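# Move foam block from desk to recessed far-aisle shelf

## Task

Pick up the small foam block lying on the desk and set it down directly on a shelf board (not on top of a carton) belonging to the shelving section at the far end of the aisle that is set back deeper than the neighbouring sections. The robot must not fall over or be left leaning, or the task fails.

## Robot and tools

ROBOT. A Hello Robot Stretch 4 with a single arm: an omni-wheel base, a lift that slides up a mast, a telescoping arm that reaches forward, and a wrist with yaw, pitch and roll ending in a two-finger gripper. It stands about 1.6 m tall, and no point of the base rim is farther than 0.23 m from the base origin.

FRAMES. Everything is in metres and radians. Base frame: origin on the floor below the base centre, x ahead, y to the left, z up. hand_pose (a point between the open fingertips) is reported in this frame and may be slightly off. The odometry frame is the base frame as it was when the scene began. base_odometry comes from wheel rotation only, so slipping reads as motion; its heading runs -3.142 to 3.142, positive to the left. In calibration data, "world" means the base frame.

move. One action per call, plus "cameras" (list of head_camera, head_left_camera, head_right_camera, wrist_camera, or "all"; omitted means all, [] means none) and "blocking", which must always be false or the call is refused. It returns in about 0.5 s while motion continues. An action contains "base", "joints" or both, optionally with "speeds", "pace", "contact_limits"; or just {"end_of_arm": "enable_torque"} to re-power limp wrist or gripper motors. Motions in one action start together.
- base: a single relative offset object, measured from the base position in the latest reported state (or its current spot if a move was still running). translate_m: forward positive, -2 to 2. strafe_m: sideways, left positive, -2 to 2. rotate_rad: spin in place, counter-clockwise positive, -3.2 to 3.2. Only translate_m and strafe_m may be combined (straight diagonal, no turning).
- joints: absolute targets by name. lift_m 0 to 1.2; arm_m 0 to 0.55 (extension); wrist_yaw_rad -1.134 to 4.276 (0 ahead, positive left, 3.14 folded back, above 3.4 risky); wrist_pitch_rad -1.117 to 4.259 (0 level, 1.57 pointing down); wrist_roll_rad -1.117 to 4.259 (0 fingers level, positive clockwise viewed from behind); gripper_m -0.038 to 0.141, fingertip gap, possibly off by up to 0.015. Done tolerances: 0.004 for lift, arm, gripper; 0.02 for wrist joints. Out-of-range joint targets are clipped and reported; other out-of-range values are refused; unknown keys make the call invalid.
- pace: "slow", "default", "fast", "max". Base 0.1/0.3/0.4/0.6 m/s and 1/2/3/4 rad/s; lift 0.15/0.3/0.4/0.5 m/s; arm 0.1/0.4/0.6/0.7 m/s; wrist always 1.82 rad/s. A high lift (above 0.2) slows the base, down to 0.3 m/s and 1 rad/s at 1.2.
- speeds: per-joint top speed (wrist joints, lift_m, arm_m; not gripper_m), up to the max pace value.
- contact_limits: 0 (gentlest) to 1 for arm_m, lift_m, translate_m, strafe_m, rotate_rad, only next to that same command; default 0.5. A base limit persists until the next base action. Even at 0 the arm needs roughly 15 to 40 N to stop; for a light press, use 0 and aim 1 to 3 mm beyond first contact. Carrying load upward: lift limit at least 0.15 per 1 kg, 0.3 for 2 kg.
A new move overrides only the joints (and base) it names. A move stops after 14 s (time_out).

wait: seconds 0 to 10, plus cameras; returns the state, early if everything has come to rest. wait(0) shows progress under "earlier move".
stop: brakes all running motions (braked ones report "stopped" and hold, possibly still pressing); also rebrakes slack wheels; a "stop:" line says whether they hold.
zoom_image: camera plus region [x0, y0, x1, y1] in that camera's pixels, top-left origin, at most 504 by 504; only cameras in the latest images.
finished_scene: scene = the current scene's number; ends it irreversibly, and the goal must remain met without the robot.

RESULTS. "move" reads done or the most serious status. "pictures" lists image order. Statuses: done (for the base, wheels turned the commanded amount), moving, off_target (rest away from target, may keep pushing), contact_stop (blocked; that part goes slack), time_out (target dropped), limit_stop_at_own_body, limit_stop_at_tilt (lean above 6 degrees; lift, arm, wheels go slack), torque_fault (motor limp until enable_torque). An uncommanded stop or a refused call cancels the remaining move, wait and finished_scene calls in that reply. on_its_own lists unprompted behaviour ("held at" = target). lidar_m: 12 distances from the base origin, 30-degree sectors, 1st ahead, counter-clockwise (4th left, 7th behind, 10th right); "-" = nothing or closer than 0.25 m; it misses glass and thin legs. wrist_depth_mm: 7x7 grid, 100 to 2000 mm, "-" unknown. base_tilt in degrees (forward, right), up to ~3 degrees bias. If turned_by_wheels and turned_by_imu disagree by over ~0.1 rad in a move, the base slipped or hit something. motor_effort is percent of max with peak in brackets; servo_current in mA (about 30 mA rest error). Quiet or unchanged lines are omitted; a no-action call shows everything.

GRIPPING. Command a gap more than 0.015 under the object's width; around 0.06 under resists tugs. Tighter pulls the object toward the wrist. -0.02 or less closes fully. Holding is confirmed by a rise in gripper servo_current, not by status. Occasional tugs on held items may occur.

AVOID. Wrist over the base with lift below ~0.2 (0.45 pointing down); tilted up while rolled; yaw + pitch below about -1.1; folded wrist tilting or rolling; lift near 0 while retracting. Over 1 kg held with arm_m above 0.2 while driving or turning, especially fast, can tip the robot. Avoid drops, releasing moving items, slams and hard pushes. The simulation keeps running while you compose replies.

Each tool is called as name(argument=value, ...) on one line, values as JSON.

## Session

move(blocking=false)

Scene clock: 0.00 s.
base_odometry: x=+0.000 y=+0.000 heading=+0.000
turned_by_wheels: +0.000
turned_by_imu: +0.000
base_tilt: forward=+0.3 right=+1.3
lidar_m: 1.83 1.83 2.11 1.03 1.04 1.25 1.87 1.89 1.17 1.09 1.06 1.21
base_status: not commanded
joint_positions: lift_m=+0.246 arm_m=+0.002 wrist_yaw_rad=+3.068 wrist_pitch_rad=+0.002 wrist_roll_rad=+0.000 gripper_m=+0.056
joint_status: not commanded
measured_speeds: all 0
motor_effort: lift_m=+20 arm_m=-4 wheel_0=+0 wheel_1=-1 wheel_2=+0
servo_current: wrist_yaw_rad=39 wrist_pitch_rad=46 wrist_roll_rad=26 gripper_m=39
hand_pose: x=-0.1080 y=+0.1084 z=+0.4236 quat_wxyz=(+0.037, -0.001, +0.000, +0.999) (m; base frame)
wrist_depth_mm: - 138 - - - - - / 114 139 - - - - - / 117 140 285 - - - - / 136 177 - - - - - / - 1863 - - - - - / 1397 1464 196 1464 1397 1537 1336 / 1008 917 1060 152 976 1008 1060
pictures: head_camera, head_left_camera, head_right_camera, wrist_camera
camera_calibration:
wrist_camera: T_world_to_cam=[[0.121255, 0.991667, 0.0435218, -0.135582], [0.0279103, 0.0404218, -0.998793, 0.474762], [-0.992229, 0.122323, -0.0227764, 0.118878], [0, 0, 0, 1]] pos_world=[0.121144, 0.10072, 0.482798]

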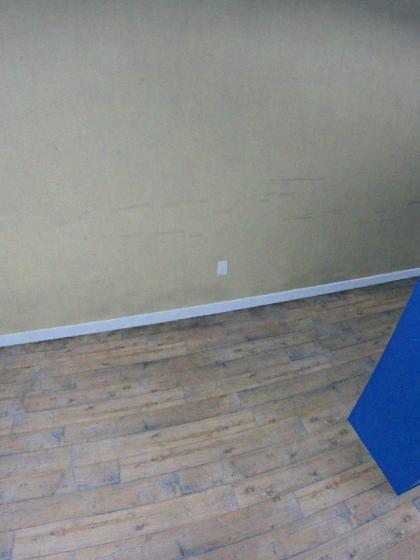

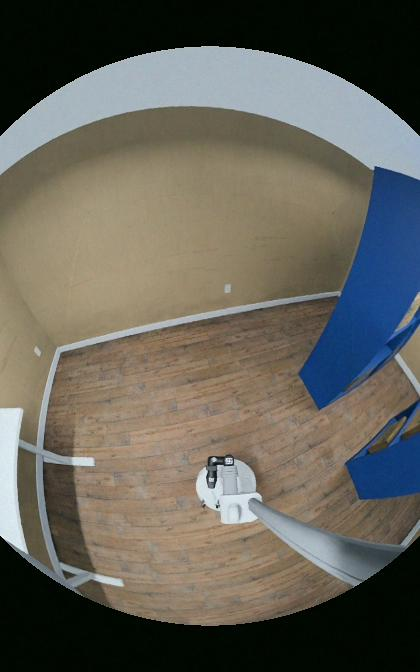

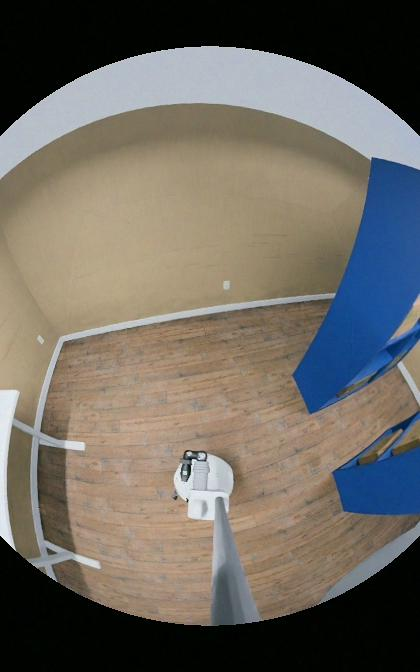

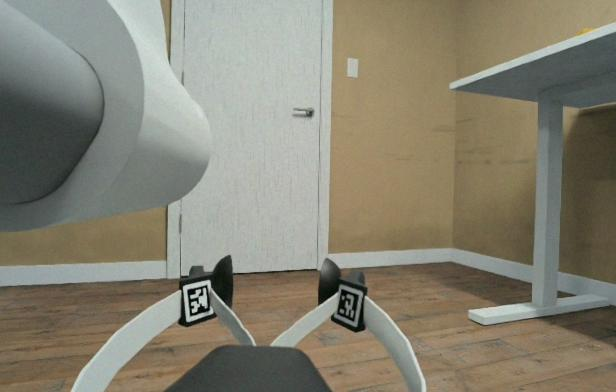

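move(base={"rotate_rad": 1.57}, joints={"lift_m": 0.9, "wrist_yaw_rad": 0.0, "wrist_pitch_rad": 0.5, "gripper_m": 0.135}, blocking=false, cameras=[])

wait(seconds=5)

Scene clock: 5.97 s.
move: moving
turned_by_wheels: +0.261
turned_by_imu: +0.256
base_status: rotate_rad moving
joint_status: lift_m moving; wrist_yaw_rad moving; wrist_pitch_rad moving; gripper_m moving
motor_effort: lift_m=+27(27) arm_m=-4(4) wheel_0=-7(8) wheel_1=-5(7) wheel_2=-8(8)
pictures: none

Scene clock: 8.93 s.
earlier move: done
base_odometry: x=+0.000 y=+0.000 heading=+1.570
turned_by_wheels: +1.309
turned_by_imu: +1.292
base_tilt: forward=+0.2 right=+1.4
lidar_m: 1.04 1.04 1.24 1.84 1.87 1.19 1.07 1.05 1.19 1.83 1.83 2.12
base_status: done
joint_positions: lift_m=+0.900 arm_m=+0.002 wrist_yaw_rad=+0.004 wrist_pitch_rad=+0.500 wrist_roll_rad=+0.000 gripper_m=+0.135
joint_status: all done
motor_effort: lift_m=+24(28) arm_m=-4(4) wheel_0=-2(9) wheel_1=-1(8) wheel_2=-2(9)
servo_current: wrist_yaw_rad=33(130) wrist_pitch_rad=39(85) wrist_roll_rad=26(33) gripper_m=46(111)
hand_pose: x=+0.4266 y=-0.0865 z=+0.9396 quat_wxyz=(+0.969, +0.000, +0.247, +0.002) (m; base frame)
wrist_depth_mm: - - - - - - - / - - - - - - - / - - - - - - - / - - - - - - - / 1661 1756 1756 1756 1756 1808 1756 / 1366 197 1430 1397 200 1464 1464 / 1205 1205 1281 - 1229 1229 1308
wait: 2.97 of 5 s (the move ended)
pictures: head_camera, head_left_camera, head_right_camera, wrist_camera
camera_calibration:
wrist_camera: T_world_to_cam=[[-0.0178258, -0.99797, 0.0611414, -0.158936], [-0.498627, -0.0441308, -0.865692, 1.07532], [0.866633, -0.0459185, -0.496828, 0.322817], [0, 0, 0, 1]]

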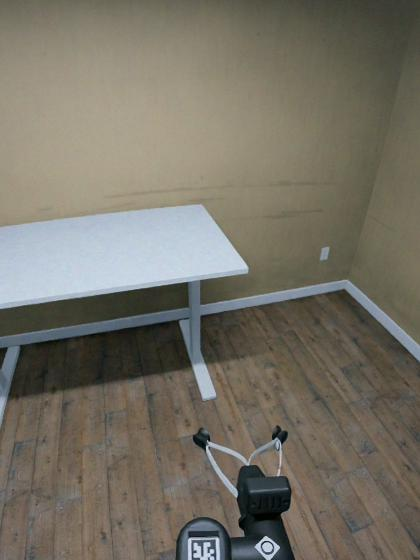

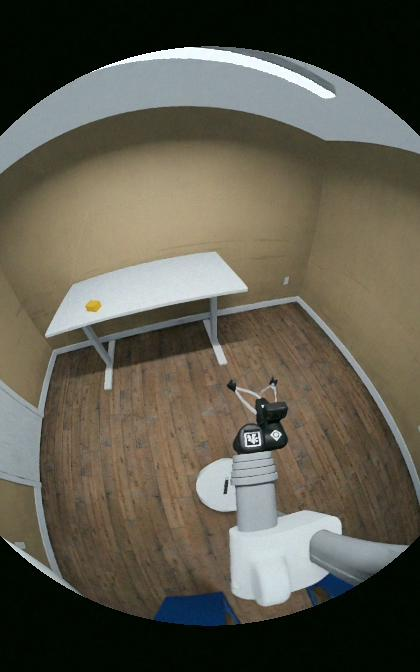

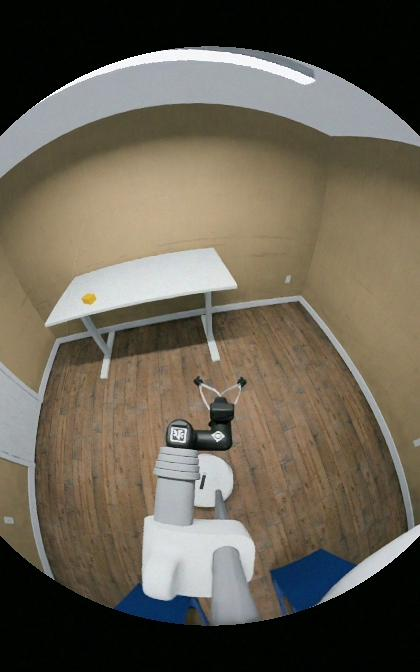

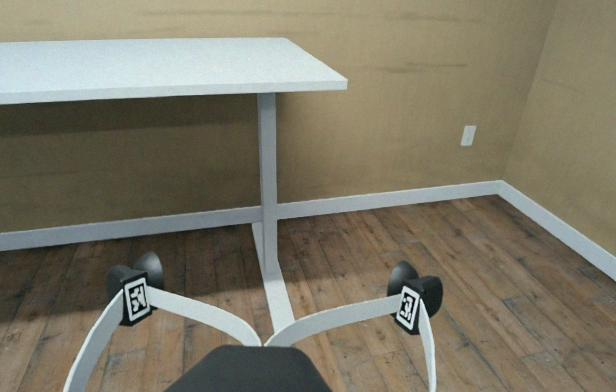

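zoom_image(camera="head_left_camera", region=[60, 280, 130, 340])

move(base={"rotate_rad": 0.247}, blocking=false, cameras=[])

wait(seconds=2, cameras=[])

move(base={"strafe_m": 0.78, "translate_m": 0.3}, blocking=false, cameras=[])

wait(seconds=6)

Scaled by 7.200 from the camera's 420x672 image, which has a finer 600x960 frame.

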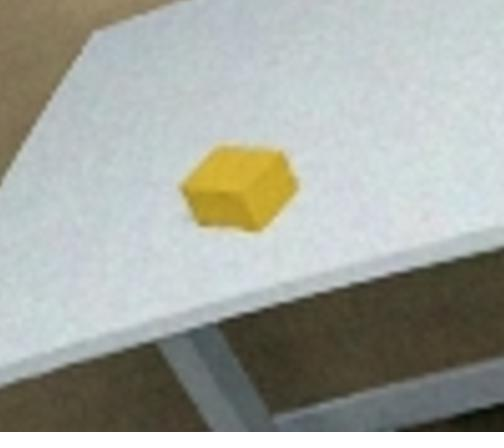

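Scene clock: 28.83 s.
move: moving
turned_by_wheels: +0.206
turned_by_imu: +0.202
base_status: rotate_rad moving
motor_effort: lift_m=+24(24) arm_m=-4(4) wheel_0=-3(7) wheel_1=-3(7) wheel_2=-2(7)
pictures: none

Scene clock: 29.33 s.
earlier move: done
turned_by_wheels: +0.041
turned_by_imu: +0.040
base_status: done
motor_effort: lift_m=+24(24) arm_m=-4(4) wheel_0=-2(7) wheel_1=-2(7) wheel_2=+0(7)
wait: 0.50 of 2 s (the move ended)
pictures: none

Scene clock: 29.83 s.
move: moving
turned_by_wheels: +0.000
turned_by_imu: +0.000
base_status: translate_m moving; strafe_m moving
motor_effort: lift_m=+24(24) arm_m=-4(4) wheel_0=-8(9) wheel_1=+10(10) wheel_2=-6(6)
pictures: none

Scene clock: 33.97 s.
earlier move: done
base_odometry: x=-0.830 y=+0.102 heading=+1.816
turned_by_wheels: +0.000
turned_by_imu: +0.002
base_tilt: forward=+0.3 right=+1.4
lidar_m: 0.74 0.75 1.13 1.08 1.16 1.58 1.33 1.37 1.90 2.60 1.06 0.78
base_status: done
joint_positions: lift_m=+0.900 arm_m=+0.002 wrist_yaw_rad=+0.003 wrist_pitch_rad=+0.500 wrist_roll_rad=+0.000 gripper_m=+0.135
motor_effort: lift_m=+23(24) arm_m=-4(4) wheel_0=-2(9) wheel_1=-1(11) wheel_2=-2(6)
servo_current: wrist_yaw_rad=33(46) wrist_pitch_rad=33(52) wrist_roll_rad=20(39) gripper_m=33(59)
hand_pose: x=+0.4266 y=-0.0866 z=+0.9397 quat_wxyz=(+0.969, +0.000, +0.247, +0.002) (m; base frame)
wrist_depth_mm: - - - - - - - / - - - - - - - / - - - - - - - / - - - - - - - / 1576 1618 1576 - - - - / 1430 198 1308 1464 200 1464 1499 / 1205 1182 1281 - 1308 1205 1229
wait: 4.13 of 6 s (the move ended)
pictures: head_camera, head_left_camera, head_right_camera, wrist_camera
camera_calibration:
wrist_camera: T_world_to_cam=[[-0.0180943, -0.997965, 0.0611414, -0.158893], [-0.498639, -0.0439966, -0.865692, 1.07536], [0.866621, -0.0461516, -0.496828, 0.322843], [0, 0, 0, 1]]

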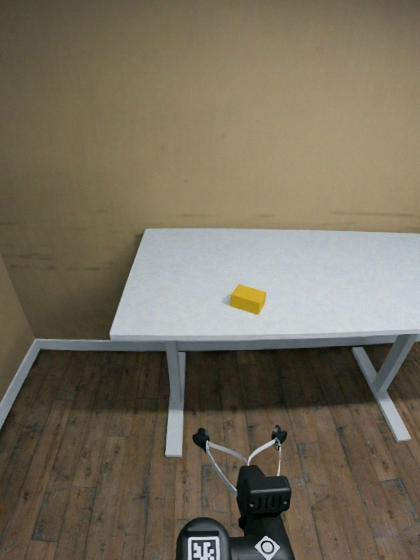

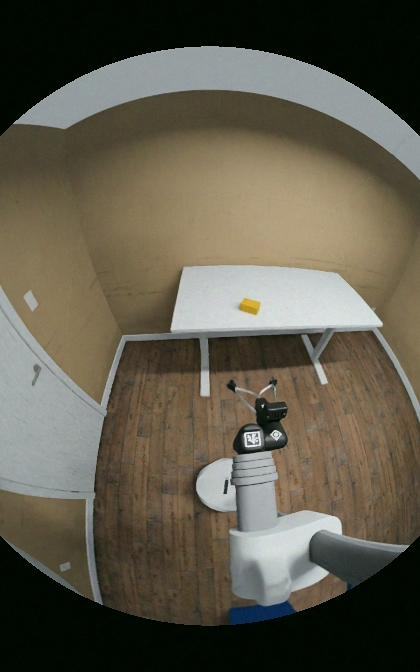

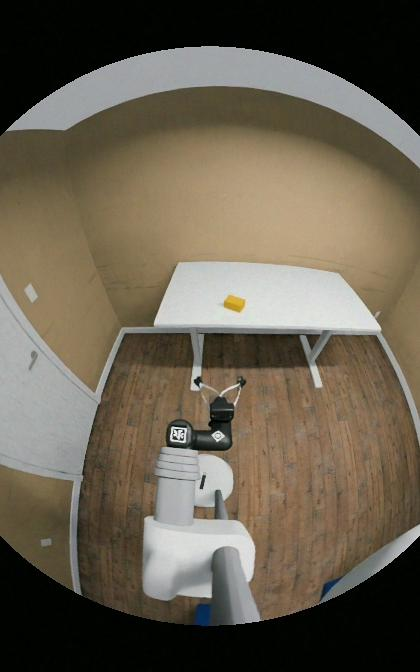

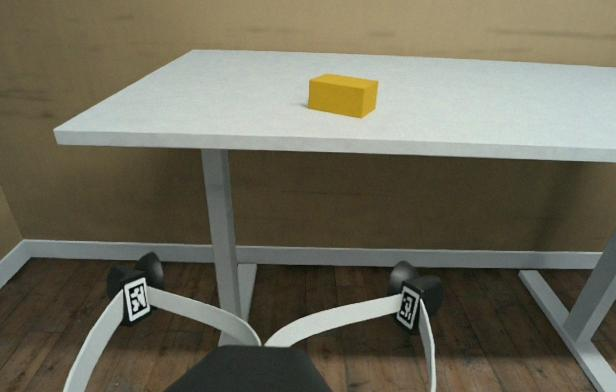

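zoom_image(camera="head_camera", region=[200, 260, 300, 340])

zoom_image(camera="wrist_camera", region=[270, 40, 420, 150])

Scaled by 5.040 from the camera's 420x560 image, which has a finer 1200x1600 frame.

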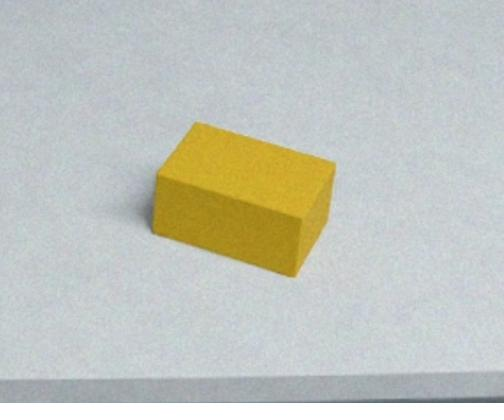

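Scaled by 3.360.

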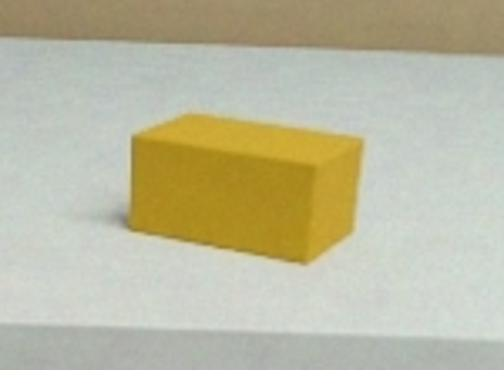

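move(base={"strafe_m": -0.40, "translate_m": 0.28}, joints={"lift_m": 1.1, "wrist_yaw_rad": 1.09, "wrist_pitch_rad": 0.8}, blocking=false, cameras=[])

wait(seconds=5, cameras=[])

move(joints={"arm_m": 0.23}, speeds={"arm_m": 0.2}, contact_limits={"arm_m": 0.3}, blocking=false, cameras=[])

wait(seconds=3)

Scene clock: 101.40 s.
move: moving
turned_by_wheels: +0.000
turned_by_imu: -0.001
base_status: translate_m moving; strafe_m moving
joint_status: lift_m moving; wrist_yaw_rad moving; wrist_pitch_rad moving
motor_effort: lift_m=+25(27) arm_m=-4(4) wheel_0=+9(9) wheel_1=-6(6) wheel_2=-6(8)
pictures: none

Scene clock: 104.30 s.
earlier move: done
turned_by_wheels: +0.000
turned_by_imu: -0.001
base_status: done
joint_status: all done
motor_effort: lift_m=+23(27) arm_m=-4(4) wheel_0=+2(11) wheel_1=-1(7) wheel_2=+0(8)
wait: 2.90 of 5 s (the move ended)
pictures: none

Scene clock: 104.80 s.
move: moving
turned_by_wheels: +0.000
turned_by_imu: +0.000
joint_status: arm_m moving
motor_effort: lift_m=+23(24) arm_m=+6(11) wheel_0=+2(2) wheel_1=-1(2) wheel_2=+0(1)
contact_limits: arm_m 0.3
pictures: none

Scene clock: 106.23 s.
earlier move: done
base_odometry: x=-0.509 y=+0.470 heading=+1.816
turned_by_wheels: +0.000
turned_by_imu: +0.000
base_tilt: forward=+0.4 right=+1.4
lidar_m: 0.46 0.47 0.66 1.44 1.53 2.14 1.59 1.75 2.30 2.20 0.70 0.48
joint_positions: lift_m=+1.100 arm_m=+0.230 wrist_yaw_rad=+1.087 wrist_pitch_rad=+0.799 wrist_roll_rad=+0.000 gripper_m=+0.135
joint_status: all done
motor_effort: lift_m=+23(24) arm_m=+7(11) wheel_0=+2(2) wheel_1=-1(2) wheel_2=+0(1)
servo_current: wrist_yaw_rad=39(46) wrist_pitch_rad=46(52) wrist_roll_rad=26(33) gripper_m=46(52)
contact_limits: arm_m 0.3
hand_pose: x=+0.5716 y=+0.1373 z=+1.0711 quat_wxyz=(+0.789, -0.201, +0.333, +0.476) (m; base frame)
wrist_depth_mm: 1229 - - - - - - / 1336 - - - - - - / 1464 1464 - - - - - / 1618 1708 - - - - - / 1499 1537 - 382 - - - / 1336 198 - 357 193 - - / 1205 1229 - - - - -
wait: 1.43 of 3 s (the move ended)
pictures: head_camera, head_left_camera, head_right_camera, wrist_camera
camera_calibration:
wrist_camera: T_world_to_cam=[[0.882077, -0.466637, 0.0647211, -0.532233], [-0.303267, -0.667573, -0.679982, 1.04633], [0.360511, 0.580169, -0.730367, 0.726265], [0, 0, 0, 1]]

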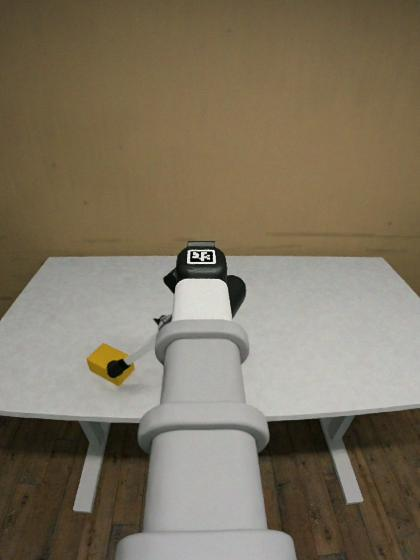

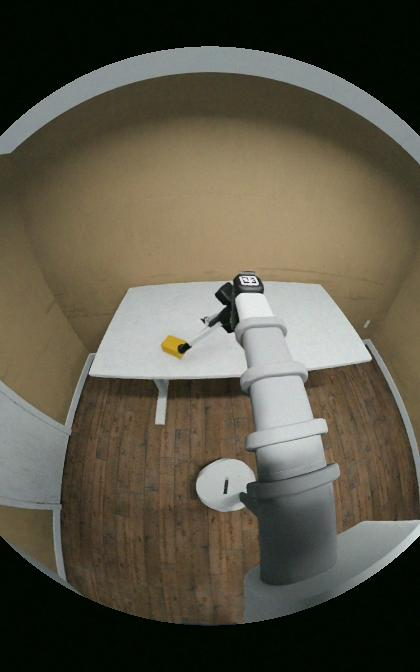

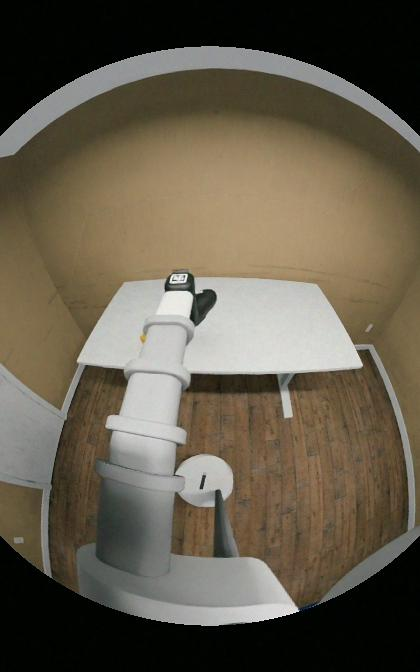

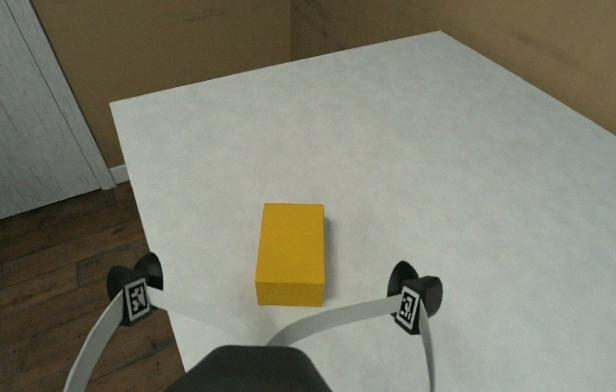

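move(base={"strafe_m": 0.05}, joints={"arm_m": 0.2716, "wrist_pitch_rad": 0.5, "lift_m": 1.05}, blocking=false, cameras=[])

wait(seconds=3, cameras=[])

move(joints={"lift_m": 0.95}, speeds={"lift_m": 0.15}, contact_limits={"lift_m": 0.2}, blocking=false, cameras=[])

wait(seconds=2)

Scene clock: 133.83 s.
move: moving
turned_by_wheels: +0.000
turned_by_imu: -0.001
base_status: strafe_m moving
joint_status: lift_m moving; arm_m moving; wrist_pitch_rad moving
motor_effort: lift_m=+12(23) arm_m=+11(11) wheel_0=-4(10) wheel_1=+3(9) wheel_2=-1(1)
pictures: none

Scene clock: 135.10 s.
earlier move: done
turned_by_wheels: +0.000
turned_by_imu: +0.000
base_status: done
joint_status: all done
motor_effort: lift_m=+14(23) arm_m=+6(11) wheel_0=-2(10) wheel_1=+1(9) wheel_2=+0(2)
wait: 1.27 of 3 s (the move ended)
pictures: none

Scene clock: 135.60 s.
move: moving
turned_by_wheels: +0.000
turned_by_imu: +0.000
joint_status: lift_m moving
motor_effort: lift_m=+14(15) arm_m=+7(7) wheel_0=-2(2) wheel_1=+1(1) wheel_2=+0(0)
contact_limits: lift_m 0.2
pictures: none

Scene clock: 136.57 s.
earlier move: done
base_odometry: x=-0.558 y=+0.458 heading=+1.816
turned_by_wheels: +0.000
turned_by_imu: +0.000
base_tilt: forward=+0.4 right=+1.4
lidar_m: 0.46 0.49 0.66 1.40 1.50 2.07 1.59 1.75 2.37 2.26 0.70 0.50
joint_positions: lift_m=+0.950 arm_m=+0.271 wrist_yaw_rad=+1.087 wrist_pitch_rad=+0.506 wrist_roll_rad=+0.000 gripper_m=+0.135
joint_status: all done
motor_effort: lift_m=+14(15) arm_m=+6(7) wheel_0=-2(2) wheel_1=+1(1) wheel_2=+0(0)
servo_current: wrist_yaw_rad=39(46) wrist_pitch_rad=59(59) wrist_roll_rad=33(33) gripper_m=39(52)
contact_limits: lift_m 0.2
hand_pose: x=+0.6371 y=+0.1826 z=+0.9889 quat_wxyz=(+0.829, -0.129, +0.214, +0.501) (m; base frame)
wrist_depth_mm: - - - - - - - / 1160 - - - - - - / 1229 - - - - - - / 1308 - - - - - - / - - - - - - - / 1397 187 248 249 193 - - / 1205 - - - - - -
wait: 0.97 of 2 s (the move ended)
pictures: head_camera, head_left_camera, head_right_camera, wrist_camera
camera_calibration:
wrist_camera: T_world_to_cam=[[0.873472, -0.483006, 0.0612632, -0.551566], [-0.196945, -0.465593, -0.862807, 1.11678], [0.445264, 0.741572, -0.501807, 0.306819], [0, 0, 0, 1]]

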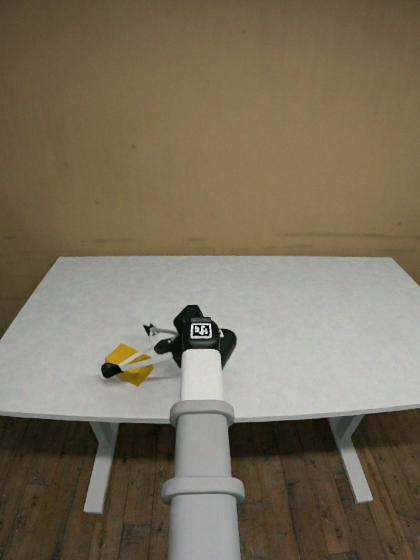

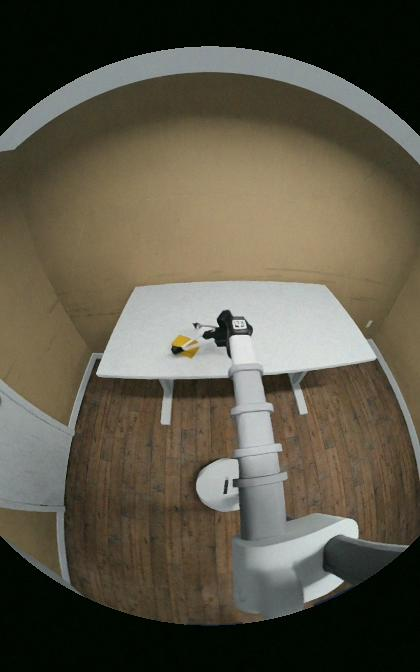

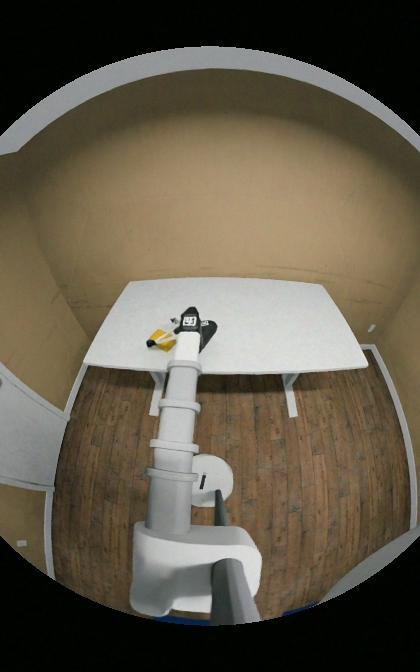

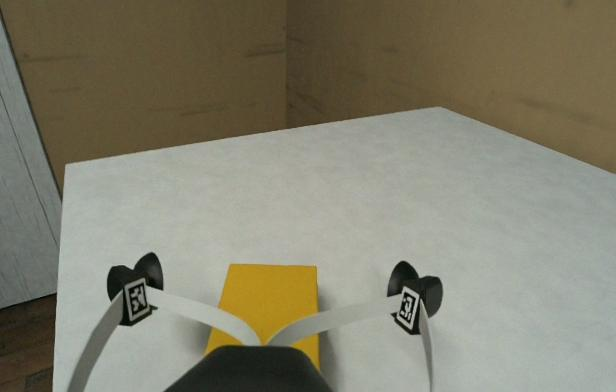

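move(joints={"lift_m": 0.895}, speeds={"lift_m": 0.12}, contact_limits={"lift_m": 0.1}, blocking=false, cameras=[])

wait(seconds=2, cameras=["wrist_camera", "head_camera"])

Scene clock: 144.70 s.
move: moving
turned_by_wheels: +0.000
turned_by_imu: -0.001
joint_status: lift_m moving
motor_effort: lift_m=+13(15) arm_m=+6(7) wheel_0=-2(2) wheel_1=+1(1) wheel_2=+0(0)
contact_limits: lift_m 0.1
pictures: none

Scene clock: 145.33 s.
earlier move: done
base_odometry: x=-0.558 y=+0.458 heading=+1.816
turned_by_wheels: +0.000
turned_by_imu: +0.000
base_tilt: forward=+0.2 right=+1.5
lidar_m: 0.47 0.50 0.67 1.40 1.50 2.06 1.60 1.77 2.35 2.26 0.68 0.48
joint_positions: lift_m=+0.895 arm_m=+0.271 wrist_yaw_rad=+1.087 wrist_pitch_rad=+0.502 wrist_roll_rad=+0.000 gripper_m=+0.135
joint_status: all done
motor_effort: lift_m=+13(16) arm_m=+7(7) wheel_0=-2(2) wheel_1=+1(1) wheel_2=+0(0)
servo_current: wrist_yaw_rad=33(46) wrist_pitch_rad=46(52) wrist_roll_rad=33(39) gripper_m=52(59)
contact_limits: lift_m 0.1
hand_pose: x=+0.6373 y=+0.1831 z=+0.9349 quat_wxyz=(+0.829, -0.128, +0.213, +0.501) (m; base frame)
wrist_depth_mm: - - - - - - - / - - - - - - - / 1182 - - - - - - / - - - - - - - / - - 219 220 - - - / - 185 186 181 192 - - / - - - 109 - - -
wait: 0.63 of 2 s (the move ended)
pictures: head_camera, wrist_camera
camera_calibration:
wrist_camera: T_world_to_cam=[[0.873373, -0.483192, 0.0611906, -0.548083], [-0.195562, -0.462962, -0.864535, 1.07066], [0.446066, 0.743096, -0.498833, 0.275725], [0, 0, 0, 1]]

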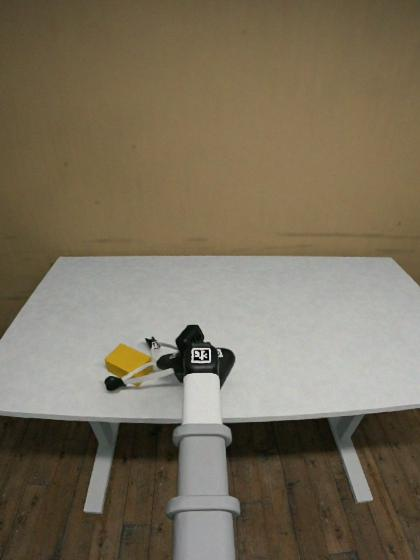

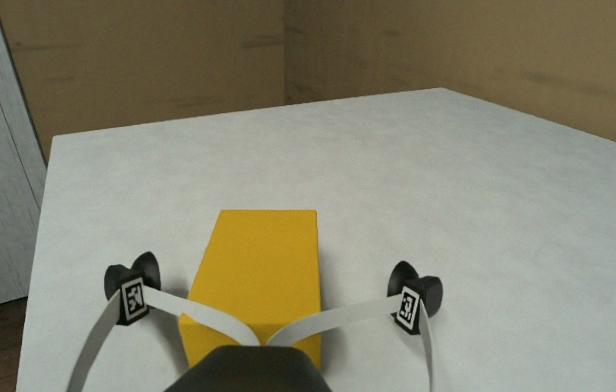

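move(joints={"lift_m": 0.9}, speeds={"lift_m": 0.1}, blocking=false, cameras=[])

wait(seconds=1, cameras=["wrist_camera"])

move(joints={"gripper_m": 0.015}, blocking=false, cameras=[])

wait(seconds=2, cameras=["wrist_camera", "head_camera"])

Scene clock: 220.40 s.
move: moving
turned_by_wheels: +0.000
turned_by_imu: -0.001
joint_status: lift_m moving
motor_effort: lift_m=+24(25) arm_m=+6(7) wheel_0=-2(2) wheel_1=+1(1) wheel_2=+0(0)
pictures: none

Scene clock: 220.43 s.
earlier move: done
turned_by_wheels: +0.000
turned_by_imu: +0.000
joint_status: all done
motor_effort: lift_m=+24(25) arm_m=+7(7) wheel_0=-2(2) wheel_1=+1(1) wheel_2=+0(0)
wait: 0.03 of 1 s (the move ended)
pictures: wrist_camera
camera_calibration:
wrist_camera: T_world_to_cam=[[0.873374, -0.483192, 0.0611907, -0.548337], [-0.195561, -0.462962, -0.864536, 1.07424], [0.446065, 0.743096, -0.498833, 0.277789], [0, 0, 0, 1]]

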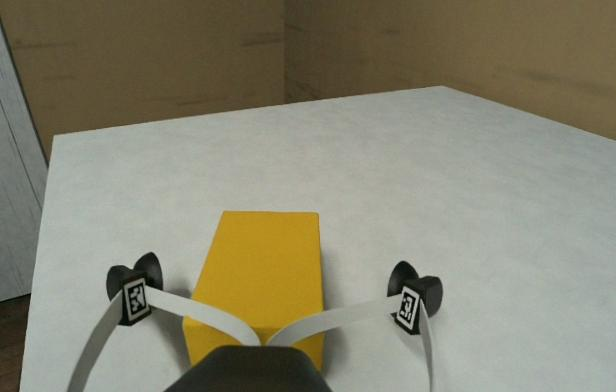

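Scene clock: 220.93 s.
move: moving
turned_by_wheels: +0.000
turned_by_imu: +0.000
joint_status: gripper_m moving
motor_effort: lift_m=+24(24) arm_m=+7(7) wheel_0=-2(2) wheel_1=+1(1) wheel_2=+0(0)
pictures: none

Scene clock: 222.53 s.
earlier move: done
base_odometry: x=-0.558 y=+0.458 heading=+1.816
turned_by_wheels: +0.000
turned_by_imu: +0.000
base_tilt: forward=+0.3 right=+1.4
lidar_m: 0.45 0.49 0.68 1.40 1.49 2.06 1.61 1.77 2.35 2.27 0.69 0.47
joint_positions: lift_m=+0.900 arm_m=+0.271 wrist_yaw_rad=+1.087 wrist_pitch_rad=+0.502 wrist_roll_rad=+0.000 gripper_m=+0.016
joint_status: all done
motor_effort: lift_m=+24(24) arm_m=+6(7) wheel_0=-2(2) wheel_1=+1(1) wheel_2=+0(0)
servo_current: wrist_yaw_rad=39(46) wrist_pitch_rad=46(52) wrist_roll_rad=26(39) gripper_m=117(254)
hand_pose: x=+0.6373 y=+0.1831 z=+0.9391 quat_wxyz=(+0.829, -0.128, +0.213, +0.501) (m; base frame)
wrist_depth_mm: - - - - - - - / 1160 - - - - - - / 1205 - - - - - - / - - - - - - - / - - 208 209 - - - / 1308 175 173 174 181 - - / 220 - - 148 - - -
wait: 1.60 of 2 s (the move ended)
pictures: head_camera, wrist_camera
camera_calibration:
wrist_camera: T_world_to_cam=[[0.873373, -0.483192, 0.0611906, -0.548337], [-0.195562, -0.462962, -0.864535, 1.07424], [0.446066, 0.743096, -0.498833, 0.277789], [0, 0, 0, 1]]

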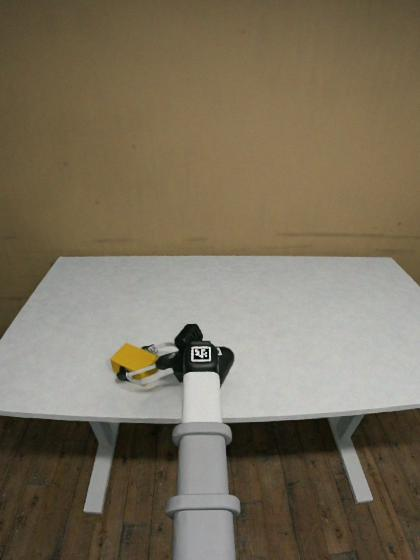

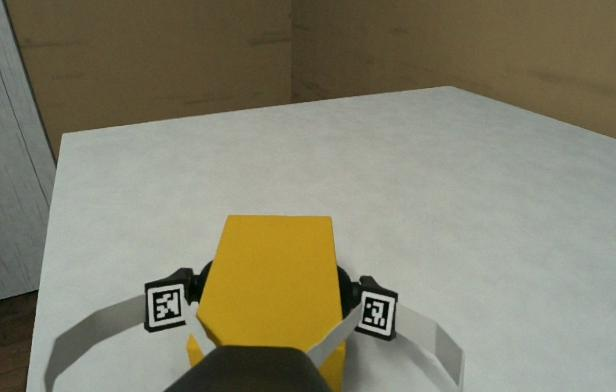

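move(joints={"lift_m": 1.02}, blocking=false, cameras=[])

wait(seconds=2)

Scene clock: 226.50 s.
move: moving
turned_by_wheels: +0.000
turned_by_imu: -0.001
joint_status: lift_m moving
motor_effort: lift_m=+27(27) arm_m=+7(7) wheel_0=-2(2) wheel_1=+1(1) wheel_2=+0(0)
pictures: none

Scene clock: 227.53 s.
earlier move: done
base_odometry: x=-0.558 y=+0.458 heading=+1.816
turned_by_wheels: +0.000
turned_by_imu: +0.000
base_tilt: forward=+0.4 right=+1.5
lidar_m: 0.45 0.50 0.66 1.41 1.49 2.07 1.58 1.75 2.38 2.25 0.68 0.49
joint_positions: lift_m=+1.020 arm_m=+0.271 wrist_yaw_rad=+1.087 wrist_pitch_rad=+0.502 wrist_roll_rad=+0.000 gripper_m=+0.016
joint_status: all done
motor_effort: lift_m=+24(27) arm_m=+7(7) wheel_0=-2(2) wheel_1=+1(1) wheel_2=+0(0)
servo_current: wrist_yaw_rad=39(52) wrist_pitch_rad=33(59) wrist_roll_rad=33(39) gripper_m=111(124)
hand_pose: x=+0.6373 y=+0.1831 z=+1.0590 quat_wxyz=(+0.829, -0.128, +0.213, +0.501) (m; base frame)
wrist_depth_mm: - - - - - - - / 1160 - - - - - - / 1229 - - - - - - / 1308 - - - - - - / 1397 - 209 209 - - - / 1464 175 173 174 181 - - / 1281 - - 148 - - -
wait: 1.03 of 2 s (the move ended)
pictures: head_camera, head_left_camera, head_right_camera, wrist_camera
camera_calibration:
wrist_camera: T_world_to_cam=[[0.873373, -0.483192, 0.0611907, -0.555681], [-0.195561, -0.462962, -0.864535, 1.17796], [0.446066, 0.743096, -0.498833, 0.337636], [0, 0, 0, 1]]

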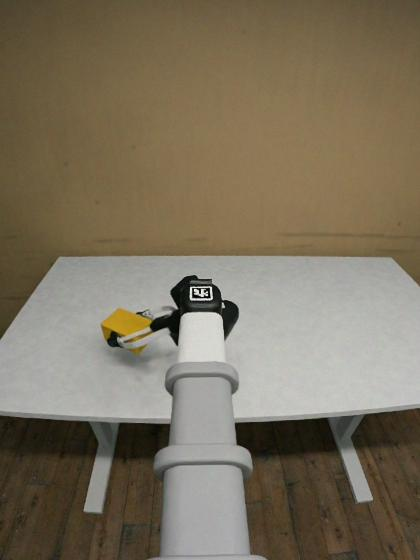

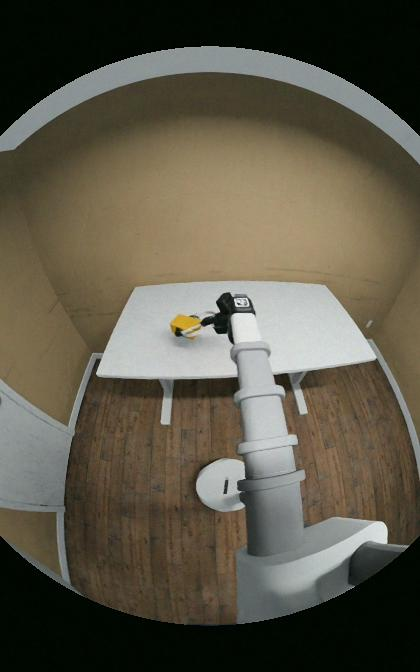

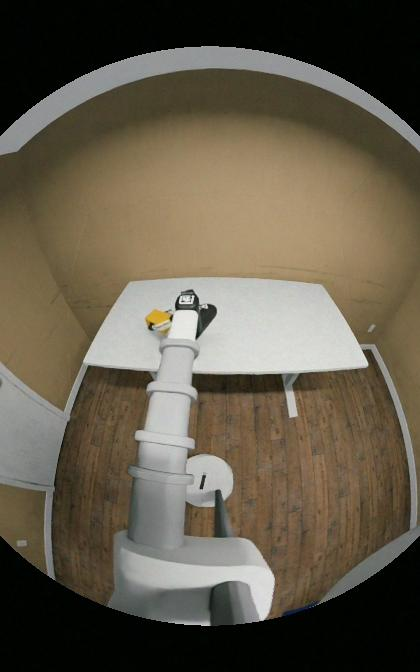

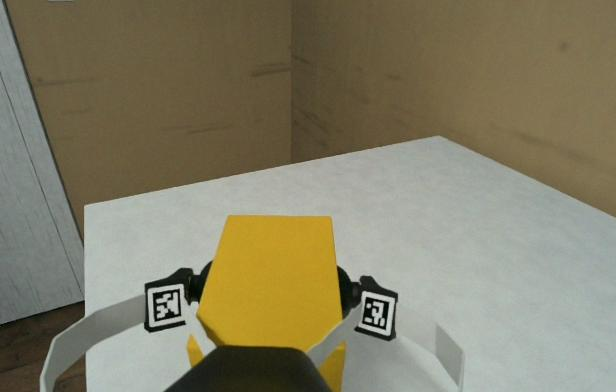

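move(base={"translate_m": -1.115, "strafe_m": -0.426}, joints={"arm_m": 0.02}, blocking=false, cameras=[])

wait(seconds=2, cameras=[])

move(joints={"wrist_yaw_rad": 0.0}, blocking=false, cameras=[])

wait(seconds=5, cameras=[])

move(base={"rotate_rad": 3.119}, joints={"wrist_pitch_rad": 1.57}, blocking=false, cameras=[])

wait(seconds=6)

Scene clock: 255.70 s.
move: moving
turned_by_wheels: +0.000
turned_by_imu: -0.001
base_status: translate_m moving; strafe_m moving
joint_status: arm_m moving
motor_effort: lift_m=+24(24) arm_m=-7(9) wheel_0=-4(5) wheel_1=-7(9) wheel_2=+9(10)
pictures: none

Scene clock: 257.70 s.
earlier move: moving
turned_by_wheels: +0.000
turned_by_imu: -0.001
base_status: translate_m moving; strafe_m moving
joint_status: arm_m moving
motor_effort: lift_m=+23(24) arm_m=-7(9) wheel_0=-4(5) wheel_1=-5(9) wheel_2=+5(10)
wait: 2.00 s; no rest
pictures: none

Scene clock: 258.20 s.
move: moving
turned_by_wheels: +0.000
turned_by_imu: +0.000
base_status: translate_m moving; strafe_m moving
joint_status: arm_m moving; wrist_yaw_rad moving
motor_effort: lift_m=+23(23) arm_m=-4(9) wheel_0=-4(5) wheel_1=-4(6) wheel_2=+5(6)
pictures: none

Scene clock: 260.87 s.
earlier move: done
turned_by_wheels: +0.000
turned_by_imu: -0.001
base_status: done
joint_status: all done
motor_effort: lift_m=+23(23) arm_m=-6(9) wheel_0=-3(6) wheel_1=+1(6) wheel_2=+0(6)
wait: 2.67 of 5 s (the move ended)
pictures: none

Scene clock: 261.37 s.
move: moving
turned_by_wheels: +0.201
turned_by_imu: +0.198
base_status: rotate_rad moving
joint_status: wrist_pitch_rad moving
motor_effort: lift_m=+23(23) arm_m=-6(6) wheel_0=-6(7) wheel_1=-6(7) wheel_2=-6(7)
pictures: none

Scene clock: 264.40 s.
earlier move: done
base_odometry: x=+0.126 y=-0.520 heading=-1.349
turned_by_wheels: +2.917
turned_by_imu: +2.879
base_tilt: forward=+0.3 right=+1.5
lidar_m: 1.01 0.57 0.65 1.82 1.87 2.49 1.61 1.63 1.97 1.87 0.76 0.57
base_status: done
joint_positions: lift_m=+1.020 arm_m=+0.020 wrist_yaw_rad=+0.003 wrist_pitch_rad=+1.568 wrist_roll_rad=+0.000 gripper_m=+0.016
joint_status: all done
motor_effort: lift_m=+23(23) arm_m=-6(6) wheel_0=-3(8) wheel_1=-1(7) wheel_2=-2(8)
servo_current: wrist_yaw_rad=39(52) wrist_pitch_rad=46(78) wrist_roll_rad=33(33) gripper_m=111(124)
hand_pose: x=+0.1922 y=-0.0874 z=+0.9095 quat_wxyz=(+0.708, -0.001, +0.706, +0.001) (m; base frame)
wrist_depth_mm: - - 1118 1118 1138 - - / - 1118 1118 1138 1138 - 1160 / 1118 1118 1118 1160 1138 1118 1138 / 1118 1118 1138 1138 1098 1160 1160 / 1118 1118 216 211 1160 1160 1182 / 1118 178 173 174 181 1182 1160 / 1118 1138 156 148 1160 1182 1182
wait: 3.03 of 6 s (the move ended)
pictures: head_camera, head_left_camera, head_right_camera, wrist_camera
camera_calibration:
wrist_camera: T_world_to_cam=[[0.0465715, -0.997753, 0.0481689, -0.162727], [-0.998756, -0.0456488, 0.0200823, 0.222753], [-0.0178383, -0.0490443, -0.998637, 1.13708], [0, 0, 0, 1]]

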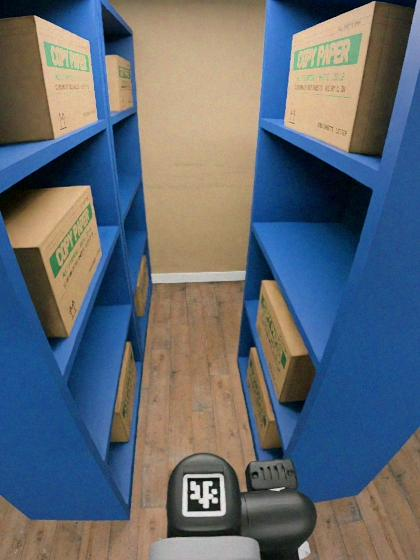

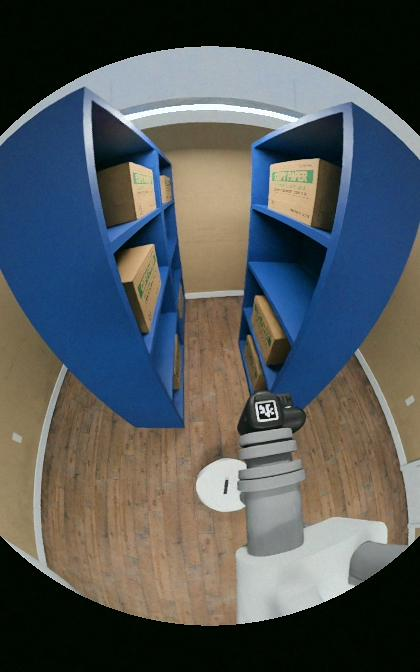

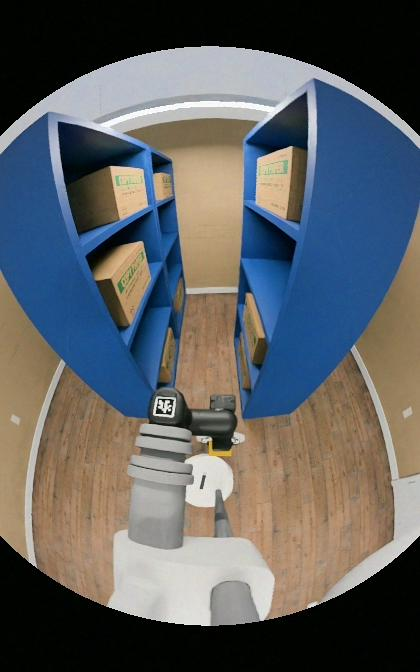

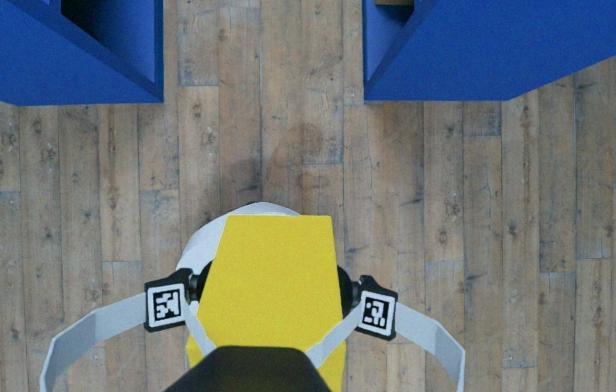

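zoom_image(camera="head_camera", region=[90, 220, 300, 420])

Scaled by 2.400 from the camera's 420x560 image, which has a finer 1200x1600 frame.

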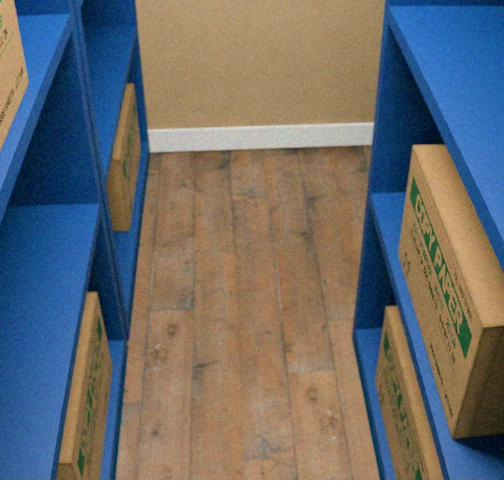

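move(base={"rotate_rad": 0.06}, blocking=false, cameras=[])

wait(seconds=1.5, cameras=[])

move(base={"translate_m": 1.0, "strafe_m": -0.03}, contact_limits={"translate_m": 0.3}, blocking=false, cameras=[])

wait(seconds=6)

Scene clock: 302.60 s.
move: moving
turned_by_wheels: +0.060
turned_by_imu: +0.058
base_status: rotate_rad moving
motor_effort: lift_m=+23(23) arm_m=-6(6) wheel_0=-2(7) wheel_1=-1(5) wheel_2=-1(7)
pictures: none

Scene clock: 302.77 s.
earlier move: done
turned_by_wheels: +0.000
turned_by_imu: +0.000
base_status: done
motor_effort: lift_m=+23(23) arm_m=-6(6) wheel_0=-2(7) wheel_1=-1(5) wheel_2=-1(7)
wait: 0.17 of 1.5 s (the move ended)
pictures: none

Scene clock: 303.27 s.
move: moving
turned_by_wheels: +0.000
turned_by_imu: +0.000
base_status: translate_m moving; strafe_m moving
motor_effort: lift_m=+23(23) arm_m=-6(6) wheel_0=+6(6) wheel_1=+6(6) wheel_2=-10(10)
contact_limits: translate_m 0.3
pictures: none

Scene clock: 307.77 s.
earlier move: done
base_odometry: x=+0.375 y=-1.489 heading=-1.289
turned_by_wheels: +0.000
turned_by_imu: -0.002
base_tilt: forward=+0.4 right=+1.4
lidar_m: 1.21 0.44 0.30 0.29 0.30 0.44 3.41 0.41 0.29 0.26 0.28 0.39
base_status: done
joint_positions: lift_m=+1.020 arm_m=+0.020 wrist_yaw_rad=+0.003 wrist_pitch_rad=+1.568 wrist_roll_rad=+0.000 gripper_m=+0.016
motor_effort: lift_m=+23(23) arm_m=-6(6) wheel_0=+3(8) wheel_1=+2(7) wheel_2=+0(11)
servo_current: wrist_yaw_rad=33(52) wrist_pitch_rad=39(59) wrist_roll_rad=26(33) gripper_m=111(130)
contact_limits: translate_m 0.3
hand_pose: x=+0.1922 y=-0.0874 z=+0.9095 quat_wxyz=(+0.708, -0.001, +0.706, +0.001) (m; base frame)
wrist_depth_mm: - - 1098 1138 1118 1138 307 / - - 1118 1118 1118 421 404 / - 1138 1118 1160 1060 - - / 768 991 1138 1118 1060 - - / 768 991 217 209 788 449 404 / 778 178 173 174 181 407 340 / - 1138 156 148 615 357 340
wait: 4.50 of 6 s (the move ended)
pictures: head_camera, head_left_camera, head_right_camera, wrist_camera
camera_calibration:
wrist_camera: T_world_to_cam=[[0.0465681, -0.997753, 0.0481631, -0.162719], [-0.998753, -0.0456389, 0.020218, 0.22258], [-0.0179745, -0.0490445, -0.998635, 1.1371], [0, 0, 0, 1]]

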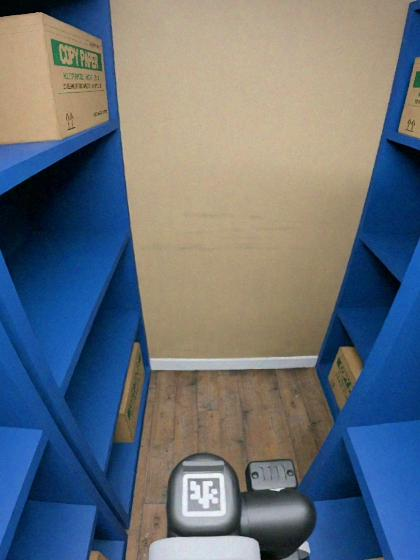

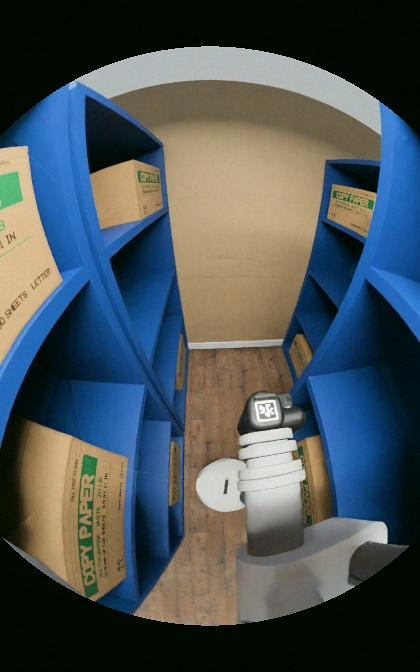

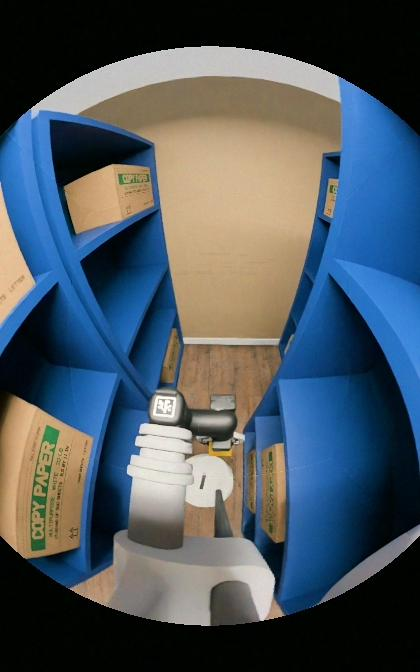

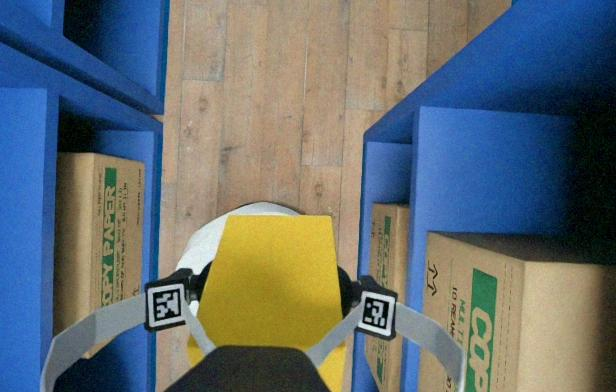

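zoom_image(camera="head_camera", region=[270, 120, 420, 460])

zoom_image(camera="head_left_camera", region=[270, 140, 400, 420])

Scaled by 1.482 from the camera's 420x560 image, which has a finer 1200x1600 frame.

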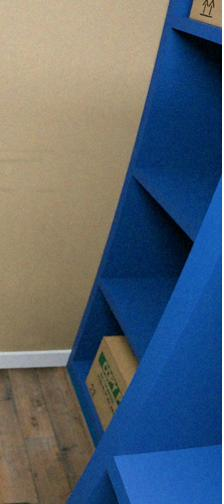

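Scaled by 1.800 from the camera's 420x672 image, which has a finer 600x960 frame.

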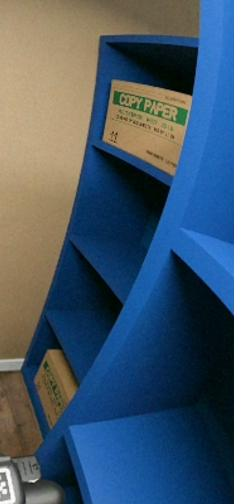

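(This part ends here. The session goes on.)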